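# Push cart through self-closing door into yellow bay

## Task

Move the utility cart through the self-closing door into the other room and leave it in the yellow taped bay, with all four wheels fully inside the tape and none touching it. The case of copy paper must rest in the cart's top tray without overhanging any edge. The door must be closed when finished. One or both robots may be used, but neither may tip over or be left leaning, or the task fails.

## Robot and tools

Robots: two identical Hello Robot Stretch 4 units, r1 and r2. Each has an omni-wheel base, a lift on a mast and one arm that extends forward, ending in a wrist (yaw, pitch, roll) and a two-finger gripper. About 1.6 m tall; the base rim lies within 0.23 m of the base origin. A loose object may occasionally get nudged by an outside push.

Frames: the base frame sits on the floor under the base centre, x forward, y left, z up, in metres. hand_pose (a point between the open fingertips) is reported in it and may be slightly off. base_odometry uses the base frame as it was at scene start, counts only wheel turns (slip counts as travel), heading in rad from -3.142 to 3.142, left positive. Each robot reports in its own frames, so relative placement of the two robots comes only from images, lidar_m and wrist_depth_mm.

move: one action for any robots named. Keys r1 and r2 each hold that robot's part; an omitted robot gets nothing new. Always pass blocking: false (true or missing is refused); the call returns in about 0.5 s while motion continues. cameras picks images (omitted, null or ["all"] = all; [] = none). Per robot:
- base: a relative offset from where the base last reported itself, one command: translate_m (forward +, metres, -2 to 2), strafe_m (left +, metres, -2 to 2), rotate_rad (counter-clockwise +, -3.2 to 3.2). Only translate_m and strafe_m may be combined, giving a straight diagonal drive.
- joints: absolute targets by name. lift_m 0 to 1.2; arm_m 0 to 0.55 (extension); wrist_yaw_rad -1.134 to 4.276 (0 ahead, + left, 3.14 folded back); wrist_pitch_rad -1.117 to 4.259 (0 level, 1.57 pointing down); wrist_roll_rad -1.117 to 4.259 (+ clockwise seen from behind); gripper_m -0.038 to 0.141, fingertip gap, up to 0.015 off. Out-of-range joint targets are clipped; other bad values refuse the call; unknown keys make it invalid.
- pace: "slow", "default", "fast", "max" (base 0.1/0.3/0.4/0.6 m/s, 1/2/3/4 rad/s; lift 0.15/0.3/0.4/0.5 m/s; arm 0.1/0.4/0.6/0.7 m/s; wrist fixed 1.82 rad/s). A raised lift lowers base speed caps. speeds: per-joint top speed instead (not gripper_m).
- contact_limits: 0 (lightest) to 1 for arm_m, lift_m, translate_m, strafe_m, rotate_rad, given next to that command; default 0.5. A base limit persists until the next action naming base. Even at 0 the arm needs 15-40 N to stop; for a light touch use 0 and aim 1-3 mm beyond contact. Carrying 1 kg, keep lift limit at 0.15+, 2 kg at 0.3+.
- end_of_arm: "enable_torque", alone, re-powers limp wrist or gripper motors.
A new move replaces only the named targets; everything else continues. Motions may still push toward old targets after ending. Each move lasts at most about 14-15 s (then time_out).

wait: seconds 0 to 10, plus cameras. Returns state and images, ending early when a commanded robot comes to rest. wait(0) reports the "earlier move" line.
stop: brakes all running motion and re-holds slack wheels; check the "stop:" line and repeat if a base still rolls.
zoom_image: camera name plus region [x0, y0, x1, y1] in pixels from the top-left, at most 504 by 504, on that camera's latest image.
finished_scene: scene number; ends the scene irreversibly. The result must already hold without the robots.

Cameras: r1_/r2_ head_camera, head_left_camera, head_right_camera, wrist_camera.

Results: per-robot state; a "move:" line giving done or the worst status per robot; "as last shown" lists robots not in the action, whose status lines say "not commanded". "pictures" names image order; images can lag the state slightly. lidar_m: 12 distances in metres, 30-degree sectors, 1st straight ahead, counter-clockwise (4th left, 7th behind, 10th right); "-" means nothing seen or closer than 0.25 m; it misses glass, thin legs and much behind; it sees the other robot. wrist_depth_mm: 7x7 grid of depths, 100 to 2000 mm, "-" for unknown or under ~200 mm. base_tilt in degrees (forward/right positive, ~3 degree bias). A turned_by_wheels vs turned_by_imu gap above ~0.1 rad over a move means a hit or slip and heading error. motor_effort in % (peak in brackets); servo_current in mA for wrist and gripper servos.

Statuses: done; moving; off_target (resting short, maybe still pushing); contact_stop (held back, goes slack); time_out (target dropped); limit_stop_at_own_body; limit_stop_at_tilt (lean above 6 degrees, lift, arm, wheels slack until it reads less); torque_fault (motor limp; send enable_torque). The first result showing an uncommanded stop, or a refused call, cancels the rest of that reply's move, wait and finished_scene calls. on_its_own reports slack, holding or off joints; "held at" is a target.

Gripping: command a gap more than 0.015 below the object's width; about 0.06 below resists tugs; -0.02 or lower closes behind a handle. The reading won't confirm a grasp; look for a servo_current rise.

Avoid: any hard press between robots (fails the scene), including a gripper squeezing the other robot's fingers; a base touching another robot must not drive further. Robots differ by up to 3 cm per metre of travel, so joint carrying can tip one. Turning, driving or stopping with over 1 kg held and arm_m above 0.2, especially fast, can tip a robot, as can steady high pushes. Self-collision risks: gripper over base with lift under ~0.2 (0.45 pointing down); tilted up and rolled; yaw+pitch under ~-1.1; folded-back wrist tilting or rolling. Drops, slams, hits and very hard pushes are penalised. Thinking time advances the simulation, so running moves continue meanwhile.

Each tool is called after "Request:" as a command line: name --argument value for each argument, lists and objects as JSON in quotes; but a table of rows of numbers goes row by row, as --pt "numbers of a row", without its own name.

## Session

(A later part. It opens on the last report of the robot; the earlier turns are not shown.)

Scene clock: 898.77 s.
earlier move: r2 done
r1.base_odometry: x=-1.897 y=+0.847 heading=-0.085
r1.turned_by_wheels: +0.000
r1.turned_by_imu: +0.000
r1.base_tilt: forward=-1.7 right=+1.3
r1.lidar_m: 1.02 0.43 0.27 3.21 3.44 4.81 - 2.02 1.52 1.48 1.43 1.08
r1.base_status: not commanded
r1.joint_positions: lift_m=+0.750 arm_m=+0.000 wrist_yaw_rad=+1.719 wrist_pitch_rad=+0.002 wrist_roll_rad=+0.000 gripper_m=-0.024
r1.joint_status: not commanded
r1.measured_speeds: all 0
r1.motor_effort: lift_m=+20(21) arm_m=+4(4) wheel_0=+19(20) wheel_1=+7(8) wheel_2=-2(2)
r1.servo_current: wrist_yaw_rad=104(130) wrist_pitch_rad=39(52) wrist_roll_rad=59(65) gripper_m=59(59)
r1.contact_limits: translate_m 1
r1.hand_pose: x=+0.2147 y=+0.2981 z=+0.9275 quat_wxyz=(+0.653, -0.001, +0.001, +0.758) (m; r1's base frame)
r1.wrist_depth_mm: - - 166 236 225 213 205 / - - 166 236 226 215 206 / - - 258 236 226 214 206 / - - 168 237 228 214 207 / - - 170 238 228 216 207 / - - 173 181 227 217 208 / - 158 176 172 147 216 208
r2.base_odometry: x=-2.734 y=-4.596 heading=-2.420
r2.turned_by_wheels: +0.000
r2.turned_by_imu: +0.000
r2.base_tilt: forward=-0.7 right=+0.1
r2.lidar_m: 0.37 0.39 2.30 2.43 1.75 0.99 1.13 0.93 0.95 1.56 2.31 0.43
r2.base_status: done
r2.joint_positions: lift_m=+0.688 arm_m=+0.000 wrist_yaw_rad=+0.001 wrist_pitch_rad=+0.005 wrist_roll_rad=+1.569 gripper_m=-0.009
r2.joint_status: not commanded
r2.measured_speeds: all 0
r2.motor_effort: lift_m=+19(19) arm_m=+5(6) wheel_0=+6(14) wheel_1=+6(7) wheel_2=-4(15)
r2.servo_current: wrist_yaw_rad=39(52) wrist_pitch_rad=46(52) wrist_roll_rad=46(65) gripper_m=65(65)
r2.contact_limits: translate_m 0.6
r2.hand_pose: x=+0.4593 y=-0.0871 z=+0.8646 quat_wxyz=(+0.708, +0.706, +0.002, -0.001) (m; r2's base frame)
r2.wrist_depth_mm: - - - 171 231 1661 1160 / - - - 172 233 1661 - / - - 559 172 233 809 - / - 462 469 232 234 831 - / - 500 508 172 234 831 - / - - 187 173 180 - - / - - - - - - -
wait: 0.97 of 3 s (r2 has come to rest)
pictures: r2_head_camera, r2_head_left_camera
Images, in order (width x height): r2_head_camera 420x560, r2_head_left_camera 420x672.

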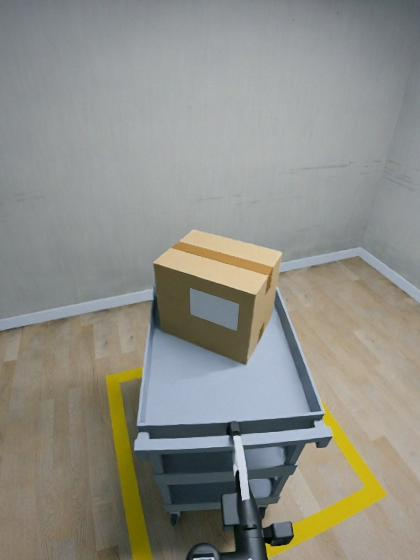

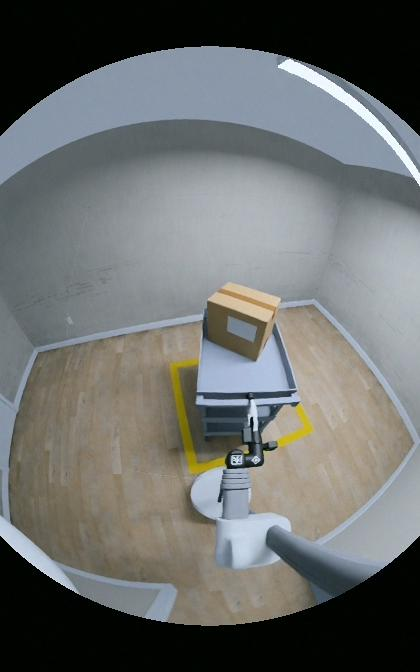

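Request:
move --blocking false --r2 '{"joints":{"gripper_m":0.12}}' --r1 '{"base":{"translate_m":-0.02,"strafe_m":0.27},"joints":{"wrist_yaw_rad":1.52},"speeds":{"wrist_yaw_rad":0.1},"pace":"slow","contact_limits":{"strafe_m":1.0}}' --cameras '[]'

Request:
wait --seconds 2 --cameras '[]'

Request:
move --blocking false --r2 '{"base":{"translate_m":-0.3},"contact_limits":{"translate_m":0.3}}' --cameras '[]'

Request:
wait --seconds 3 --cameras '["r1_head_camera","r2_head_camera"]'

Scene clock: 916.37 s.
move: r1 moving; r2 moving
r1.base_odometry: x=-1.896 y=+0.861 heading=-0.083
r1.turned_by_wheels: +0.002
r1.turned_by_imu: +0.002
r1.base_tilt: forward=-1.6 right=+1.3
r1.lidar_m: 1.01 0.42 0.29 3.18 3.43 4.81 - 2.01 1.55 1.51 1.44 1.12
r1.base_status: translate_m moving; strafe_m moving
r1.joint_positions: lift_m=+0.750 arm_m=+0.000 wrist_yaw_rad=+1.716 wrist_pitch_rad=+0.002 wrist_roll_rad=+0.000 gripper_m=-0.024
r1.joint_status: wrist_yaw_rad moving
r1.measured_speeds: translate_m=-0.004 strafe_m=+0.054 rotate_rad=+0.004 lift_m=+0.000 arm_m=+0.000 wrist_yaw_rad=-0.060 wrist_pitch_rad=+0.000 wrist_roll_rad=+0.000
r1.motor_effort: lift_m=+20(21) arm_m=+4(4) wheel_0=+10(17) wheel_1=+13(15) wheel_2=+3(4)
r1.servo_current: wrist_yaw_rad=741(741) wrist_pitch_rad=46(46) wrist_roll_rad=52(59) gripper_m=59(59)
r1.contact_limits: strafe_m 1
r1.hand_pose: x=+0.2156 y=+0.2980 z=+0.9275 quat_wxyz=(+0.654, -0.001, +0.001, +0.757) (m; r1's base frame)
r1.wrist_depth_mm: - - 165 236 224 212 203 / - - 165 235 224 214 203 / - - 257 236 225 212 204 / - - 166 236 225 213 204 / - - 169 236 226 213 206 / - - 174 181 225 216 206 / - 157 179 171 156 213 207
r2.base_odometry: x=-2.734 y=-4.596 heading=-2.420
r2.turned_by_wheels: +0.000
r2.turned_by_imu: +0.000
r2.base_tilt: forward=-0.7 right=+0.1
r2.lidar_m: 0.40 0.41 2.28 2.42 1.72 1.01 1.13 0.95 0.94 1.59 2.30 0.42
r2.base_status: not commanded
r2.joint_positions: lift_m=+0.688 arm_m=+0.000 wrist_yaw_rad=+0.001 wrist_pitch_rad=+0.005 wrist_roll_rad=+1.569 gripper_m=+0.013
r2.joint_status: gripper_m moving
r2.measured_speeds: all 0
r2.motor_effort: lift_m=+19(19) arm_m=+5(5) wheel_0=+6(6) wheel_1=+6(6) wheel_2=-4(4)
r2.servo_current: wrist_yaw_rad=46(52) wrist_pitch_rad=46(52) wrist_roll_rad=46(52) gripper_m=124(124)
r2.contact_limits: translate_m 0.6
r2.hand_pose: x=+0.4593 y=-0.0871 z=+0.8646 quat_wxyz=(+0.708, +0.706, +0.002, -0.001) (m; r2's base frame)
r2.wrist_depth_mm: - - - 177 237 1661 1160 / - - - 177 236 1661 - / - - 564 177 238 809 - / - 466 473 178 238 854 - / - 504 512 177 238 854 - / - - 190 178 184 - - / - - - - - - -
pictures: none
No camera images: "cameras" was empty.

Scene clock: 917.97 s.
earlier move: r1 moving; r2 done
r1.base_odometry: x=-1.895 y=+1.012 heading=-0.082
r1.turned_by_wheels: +0.000
r1.turned_by_imu: +0.016
r1.base_tilt: forward=-1.6 right=+1.2
r1.lidar_m: 0.72 0.41 0.28 3.04 3.31 4.75 - 2.18 1.71 1.66 1.48 1.13
r1.base_status: translate_m moving; strafe_m moving
r1.joint_positions: lift_m=+0.750 arm_m=+0.000 wrist_yaw_rad=+1.579 wrist_pitch_rad=+0.002 wrist_roll_rad=+0.000 gripper_m=-0.024
r1.joint_status: wrist_yaw_rad moving
r1.measured_speeds: translate_m=-0.008 strafe_m=+0.099 rotate_rad=+0.003 lift_m=+0.000 arm_m=+0.000 wrist_yaw_rad=-0.020 wrist_pitch_rad=+0.000 wrist_roll_rad=+0.000
r1.motor_effort: lift_m=+20(21) arm_m=+4(4) wheel_0=+11(17) wheel_1=+14(19) wheel_2=+3(5)
r1.servo_current: wrist_yaw_rad=657(865) wrist_pitch_rad=39(52) wrist_roll_rad=59(72) gripper_m=46(59)
r1.contact_limits: strafe_m 1
r1.hand_pose: x=+0.2559 y=+0.2891 z=+0.9275 quat_wxyz=(+0.704, -0.001, +0.001, +0.710) (m; r1's base frame)
r1.wrist_depth_mm: - - 164 233 222 207 196 / - - 164 233 220 208 197 / - - 163 232 223 207 198 / - - 164 233 221 207 198 / - - 165 233 222 209 199 / - - 167 181 220 209 200 / - 158 172 171 157 206 200
r2.base_odometry: x=-2.734 y=-4.596 heading=-2.420
r2.turned_by_wheels: +0.000
r2.turned_by_imu: +0.000
r2.base_tilt: forward=-0.7 right=+0.1
r2.lidar_m: 0.40 0.43 2.32 2.43 1.75 0.99 1.12 0.95 0.94 1.57 2.31 0.43
r2.base_status: not commanded
r2.joint_positions: lift_m=+0.688 arm_m=+0.000 wrist_yaw_rad=+0.001 wrist_pitch_rad=+0.004 wrist_roll_rad=+1.569 gripper_m=+0.120
r2.joint_status: all done
r2.measured_speeds: all 0
r2.motor_effort: lift_m=+18(19) arm_m=+5(5) wheel_0=+5(6) wheel_1=+5(6) wheel_2=-4(4)
r2.servo_current: wrist_yaw_rad=59(65) wrist_pitch_rad=46(52) wrist_roll_rad=52(59) gripper_m=46(124)
r2.contact_limits: translate_m 0.6
r2.hand_pose: x=+0.4593 y=-0.0871 z=+0.8650 quat_wxyz=(+0.708, +0.706, +0.002, -0.001) (m; r2's base frame)
r2.wrist_depth_mm: - - - 246 247 1708 1182 / - - - 187 246 1576 - / - - 591 186 247 842 - / - 480 480 186 247 854 - / - 504 508 187 247 - - / - 186 200 186 198 - - / - - - - 246 - -
wait: 1.60 of 2 s (r2 has come to rest)
pictures: none
No camera images: "cameras" was empty.

Scene clock: 918.47 s.
earlier move: r1 moving
move: r2 moving
r1.base_odometry: x=-1.895 y=+1.062 heading=-0.083
r1.turned_by_wheels: -0.001
r1.turned_by_imu: +0.001
r1.base_tilt: forward=-1.6 right=+1.3
r1.lidar_m: 0.67 0.30 0.32 3.00 3.24 4.75 - 2.27 1.77 1.71 1.49 1.16
r1.base_status: translate_m moving; strafe_m moving
r1.joint_positions: lift_m=+0.750 arm_m=+0.000 wrist_yaw_rad=+1.564 wrist_pitch_rad=+0.002 wrist_roll_rad=+0.000 gripper_m=-0.024
r1.joint_status: wrist_yaw_rad moving
r1.measured_speeds: translate_m=-0.007 strafe_m=+0.100 rotate_rad=-0.004 lift_m=+0.000 arm_m=+0.000 wrist_yaw_rad=-0.033 wrist_pitch_rad=+0.000 wrist_roll_rad=+0.000
r1.motor_effort: lift_m=+20(21) arm_m=+4(4) wheel_0=+7(13) wheel_1=+11(14) wheel_2=+5(7)
r1.servo_current: wrist_yaw_rad=397(618) wrist_pitch_rad=39(52) wrist_roll_rad=52(65) gripper_m=52(59)
r1.contact_limits: strafe_m 1
r1.hand_pose: x=+0.2602 y=+0.2878 z=+0.9275 quat_wxyz=(+0.709, -0.001, +0.001, +0.705) (m; r1's base frame)
r1.wrist_depth_mm: - - 262 233 222 207 197 / - - 262 233 224 211 198 / - - 264 234 224 209 198 / - - 265 171 225 210 199 / - - 266 235 226 211 200 / - - 182 169 225 211 202 / - 160 265 168 147 208 201
r2.base_odometry: x=-2.711 y=-4.576 heading=-2.420
r2.turned_by_wheels: +0.000
r2.turned_by_imu: +0.000
r2.base_tilt: forward=-0.7 right=+0.1
r2.lidar_m: 0.42 0.46 2.34 2.40 1.68 0.96 - 0.96 0.91 1.48 2.33 0.47
r2.base_status: translate_m moving
r2.joint_positions: lift_m=+0.688 arm_m=+0.000 wrist_yaw_rad=+0.001 wrist_pitch_rad=+0.004 wrist_roll_rad=+1.569 gripper_m=+0.120
r2.joint_status: not commanded
r2.measured_speeds: translate_m=-0.121 strafe_m=+0.001 rotate_rad=-0.001 lift_m=+0.000 arm_m=+0.000 wrist_yaw_rad=+0.000 wrist_pitch_rad=+0.000 wrist_roll_rad=+0.000
r2.motor_effort: lift_m=+18(18) arm_m=+5(5) wheel_0=-6(12) wheel_1=-6(9) wheel_2=+13(13)
r2.servo_current: wrist_yaw_rad=46(52) wrist_pitch_rad=46(46) wrist_roll_rad=39(59) gripper_m=46(59)
r2.contact_limits: translate_m 0.3
r2.hand_pose: x=+0.4593 y=-0.0871 z=+0.8650 quat_wxyz=(+0.708, +0.706, +0.002, -0.001) (m; r2's base frame)
r2.wrist_depth_mm: - - - 271 273 1618 1182 / - - - 271 272 1756 - / - - 621 212 272 831 - / - 504 508 272 272 878 - / - - 535 272 272 - - / - 185 200 213 200 - - / - - - - - 1618 -
pictures: none
No camera images: "cameras" was empty.

Scene clock: 919.77 s.
earlier move: r1 done; r2 moving
r1.base_odometry: x=-1.894 y=+1.118 heading=-0.084
r1.turned_by_wheels: -0.001
r1.turned_by_imu: +0.000
r1.base_tilt: forward=-1.6 right=+1.2
r1.lidar_m: 0.65 0.33 0.33 2.95 3.16 4.74 - 2.30 1.81 1.77 1.49 1.14
r1.base_status: done
r1.joint_positions: lift_m=+0.750 arm_m=+0.000 wrist_yaw_rad=+1.535 wrist_pitch_rad=+0.002 wrist_roll_rad=+0.000 gripper_m=-0.024
r1.joint_status: all done
r1.measured_speeds: all 0
r1.motor_effort: lift_m=+20(21) arm_m=+4(4) wheel_0=+4(13) wheel_1=+2(14) wheel_2=+5(7)
r1.servo_current: wrist_yaw_rad=91(618) wrist_pitch_rad=46(52) wrist_roll_rad=39(65) gripper_m=52(59)
r1.contact_limits: strafe_m 1
r1.hand_pose: x=+0.2685 y=+0.2851 z=+0.9275 quat_wxyz=(+0.720, -0.001, +0.001, +0.694) (m; r1's base frame)
r1.wrist_depth_mm: - - - 169 224 208 198 / - - - 168 227 211 198 / - - - 168 229 211 200 / - - - 168 228 211 201 / - - - 167 228 212 202 / - - 186 168 225 213 202 / - - 263 165 223 208 202
r2.base_odometry: x=-2.523 y=-4.411 heading=-2.421
r2.turned_by_wheels: +0.000
r2.turned_by_imu: +0.000
r2.base_tilt: forward=-0.7 right=+0.1
r2.lidar_m: 0.68 2.26 2.60 2.36 1.20 0.73 - 0.97 0.75 1.06 2.39 0.73
r2.base_status: translate_m moving
r2.joint_positions: lift_m=+0.688 arm_m=+0.000 wrist_yaw_rad=+0.001 wrist_pitch_rad=+0.004 wrist_roll_rad=+1.569 gripper_m=+0.120
r2.joint_status: not commanded
r2.measured_speeds: translate_m=-0.103 strafe_m=+0.001 rotate_rad=+0.004 lift_m=+0.000 arm_m=+0.000 wrist_yaw_rad=+0.000 wrist_pitch_rad=+0.000 wrist_roll_rad=+0.000
r2.motor_effort: lift_m=+18(18) arm_m=+5(5) wheel_0=-5(12) wheel_1=-5(9) wheel_2=+4(14)
r2.servo_current: wrist_yaw_rad=52(52) wrist_pitch_rad=46(52) wrist_roll_rad=33(59) gripper_m=52(59)
r2.contact_limits: translate_m 0.3
r2.hand_pose: x=+0.4593 y=-0.0871 z=+0.8650 quat_wxyz=(+0.708, +0.706, +0.002, -0.001) (m; r2's base frame)
r2.wrist_depth_mm: - - - - - 1708 1182 / - - - 517 - 1576 521 / - - - 517 - - 517 / - - 778 521 1118 - 521 / - - 842 778 1118 - 521 / - - 196 521 189 525 521 / - - - - - 525 521
wait: 1.30 of 3 s (r1 has come to rest)
pictures: r1_head_camera, r2_head_camera
Images, in order (width x height): r1_head_camera 420x560, r2_head_camera 420x560.

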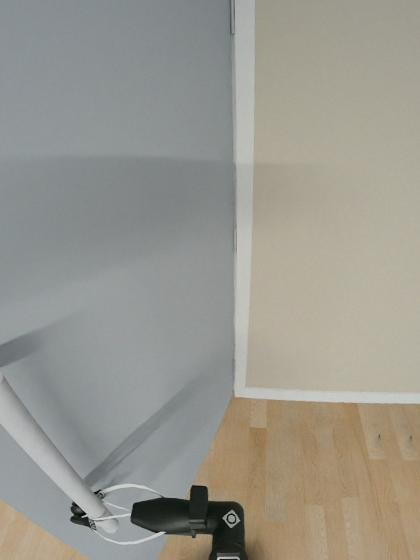

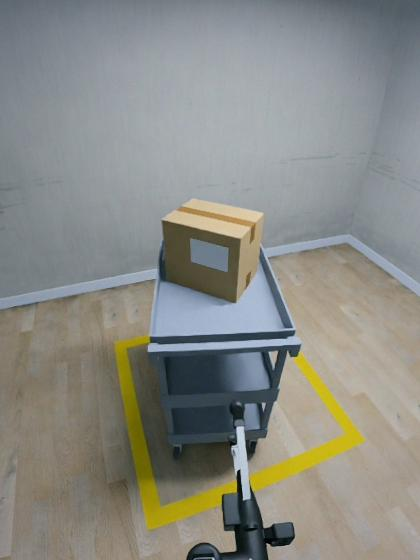

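Request:
move --blocking false --r1 '{"base":{"translate_m":0.02,"strafe_m":0.31},"joints":{"wrist_yaw_rad":1.28},"pace":"slow","speeds":{"wrist_yaw_rad":0.1},"contact_limits":{"strafe_m":1.0}}' --r2 '{"base":{"strafe_m":0.85}}' --cameras '[]'

Request:
wait --seconds 4 --cameras '["r2_head_camera"]'

Scene clock: 943.17 s.
earlier move: r2 done
move: r1 moving; r2 moving
r1.base_odometry: x=-1.892 y=+1.132 heading=-0.083
r1.turned_by_wheels: +0.001
r1.turned_by_imu: +0.001
r1.base_tilt: forward=-1.6 right=+1.2
r1.lidar_m: 0.63 0.33 0.35 2.93 3.15 4.73 - 2.35 1.84 1.78 1.48 1.15
r1.base_status: translate_m moving; strafe_m moving
r1.joint_positions: lift_m=+0.750 arm_m=+0.000 wrist_yaw_rad=+1.503 wrist_pitch_rad=+0.002 wrist_roll_rad=+0.000 gripper_m=-0.024
r1.joint_status: wrist_yaw_rad moving
r1.measured_speeds: translate_m=+0.004 strafe_m=+0.053 rotate_rad=+0.001 lift_m=+0.000 arm_m=+0.000 wrist_yaw_rad=-0.079 wrist_pitch_rad=+0.000 wrist_roll_rad=+0.000
r1.motor_effort: lift_m=+20(21) arm_m=+4(4) wheel_0=+3(4) wheel_1=+6(8) wheel_2=-1(4)
r1.servo_current: wrist_yaw_rad=182(189) wrist_pitch_rad=39(59) wrist_roll_rad=46(65) gripper_m=46(59)
r1.contact_limits: strafe_m 1
r1.hand_pose: x=+0.2777 y=+0.2818 z=+0.9275 quat_wxyz=(+0.731, -0.001, +0.001, +0.683) (m; r1's base frame)
r1.wrist_depth_mm: - - 266 174 224 209 198 / - - 265 172 227 211 200 / - - 267 171 227 211 201 / - - - 170 227 211 201 / - - - 169 229 212 202 / - - 186 169 224 213 203 / - 1921 265 166 171 211 202
r2.base_odometry: x=-2.485 y=-4.426 heading=-2.421
r2.turned_by_wheels: +0.000
r2.turned_by_imu: +0.000
r2.base_tilt: forward=-0.7 right=+0.1
r2.lidar_m: 0.68 2.26 2.58 2.32 1.16 0.68 - 0.99 0.78 1.04 2.45 0.72
r2.base_status: strafe_m moving
r2.joint_positions: lift_m=+0.688 arm_m=+0.000 wrist_yaw_rad=+0.001 wrist_pitch_rad=+0.004 wrist_roll_rad=+1.569 gripper_m=+0.120
r2.joint_status: not commanded
r2.measured_speeds: translate_m=+0.001 strafe_m=+0.140 rotate_rad=-0.003 lift_m=+0.000 arm_m=+0.000 wrist_yaw_rad=+0.000 wrist_pitch_rad=+0.000 wrist_roll_rad=+0.000
r2.motor_effort: lift_m=+18(18) arm_m=+5(5) wheel_0=-13(13) wheel_1=+10(11) wheel_2=-1(3)
r2.servo_current: wrist_yaw_rad=46(59) wrist_pitch_rad=46(46) wrist_roll_rad=52(59) gripper_m=59(59)
r2.hand_pose: x=+0.4593 y=-0.0871 z=+0.8650 quat_wxyz=(+0.708, +0.706, +0.002, -0.001) (m; r2's base frame)
r2.wrist_depth_mm: - - - - - 1661 1138 / - - - 544 - 544 549 / - - - 549 1138 - 544 / - - 798 544 1160 - 544 / - - 878 544 1118 - 539 / - - 195 544 193 549 539 / - - - - - 1576 549
pictures: none
No camera images: "cameras" was empty.

Scene clock: 946.83 s.
earlier move: r1 moving; r2 done
r1.base_odometry: x=-1.848 y=+1.425 heading=-0.085
r1.turned_by_wheels: -0.002
r1.turned_by_imu: +0.001
r1.base_tilt: forward=-1.5 right=+1.3
r1.lidar_m: 0.54 0.39 1.85 2.64 2.84 4.25 - 2.71 2.15 2.09 1.50 1.09
r1.base_status: translate_m moving; strafe_m moving
r1.joint_positions: lift_m=+0.750 arm_m=+0.000 wrist_yaw_rad=+1.266 wrist_pitch_rad=+0.002 wrist_roll_rad=+0.000 gripper_m=-0.024
r1.joint_status: all done
r1.measured_speeds: all 0
r1.motor_effort: lift_m=+20(21) arm_m=-4(4) wheel_0=-12(15) wheel_1=-7(10) wheel_2=+3(5)
r1.servo_current: wrist_yaw_rad=78(221) wrist_pitch_rad=39(59) wrist_roll_rad=33(72) gripper_m=59(59)
r1.contact_limits: strafe_m 1
r1.hand_pose: x=+0.3409 y=+0.2489 z=+0.9275 quat_wxyz=(+0.806, -0.001, +0.001, +0.592) (m; r1's base frame)
r1.wrist_depth_mm: - - - 171 226 216 206 / - - - 249 226 219 207 / - - - 247 229 217 207 / - - - 249 229 218 209 / - - - 252 227 218 208 / - - - 167 173 216 - / - - 158 162 171 220 -
r2.base_odometry: x=-1.948 y=-5.037 heading=-2.421
r2.turned_by_wheels: +0.000
r2.turned_by_imu: +0.001
r2.base_tilt: forward=-0.7 right=+0.1
r2.lidar_m: 2.03 2.03 1.78 1.52 1.53 0.92 0.76 0.76 1.56 1.53 1.02 1.01
r2.base_status: done
r2.joint_positions: lift_m=+0.688 arm_m=+0.000 wrist_yaw_rad=+0.001 wrist_pitch_rad=+0.004 wrist_roll_rad=+1.569 gripper_m=+0.120
r2.joint_status: not commanded
r2.measured_speeds: all 0
r2.motor_effort: lift_m=+18(18) arm_m=+5(5) wheel_0=-1(13) wheel_1=+2(13) wheel_2=+0(3)
r2.servo_current: wrist_yaw_rad=39(65) wrist_pitch_rad=46(52) wrist_roll_rad=33(65) gripper_m=46(59)
r2.hand_pose: x=+0.4593 y=-0.0871 z=+0.8650 quat_wxyz=(+0.708, +0.706, +0.002, -0.001) (m; r2's base frame)
r2.wrist_depth_mm: - - - - - 1863 1160 / - - - - - 1756 1182 / - - - - - 1756 1205 / - - - - - 1808 1205 / - - - - - 1618 1205 / - 186 190 - 186 1464 1205 / - - - - - 1618 1205
wait: 3.67 of 4 s (r2 has come to rest)
pictures: r2_head_camera
Images, in order (width x height): r2_head_camera 420x560.

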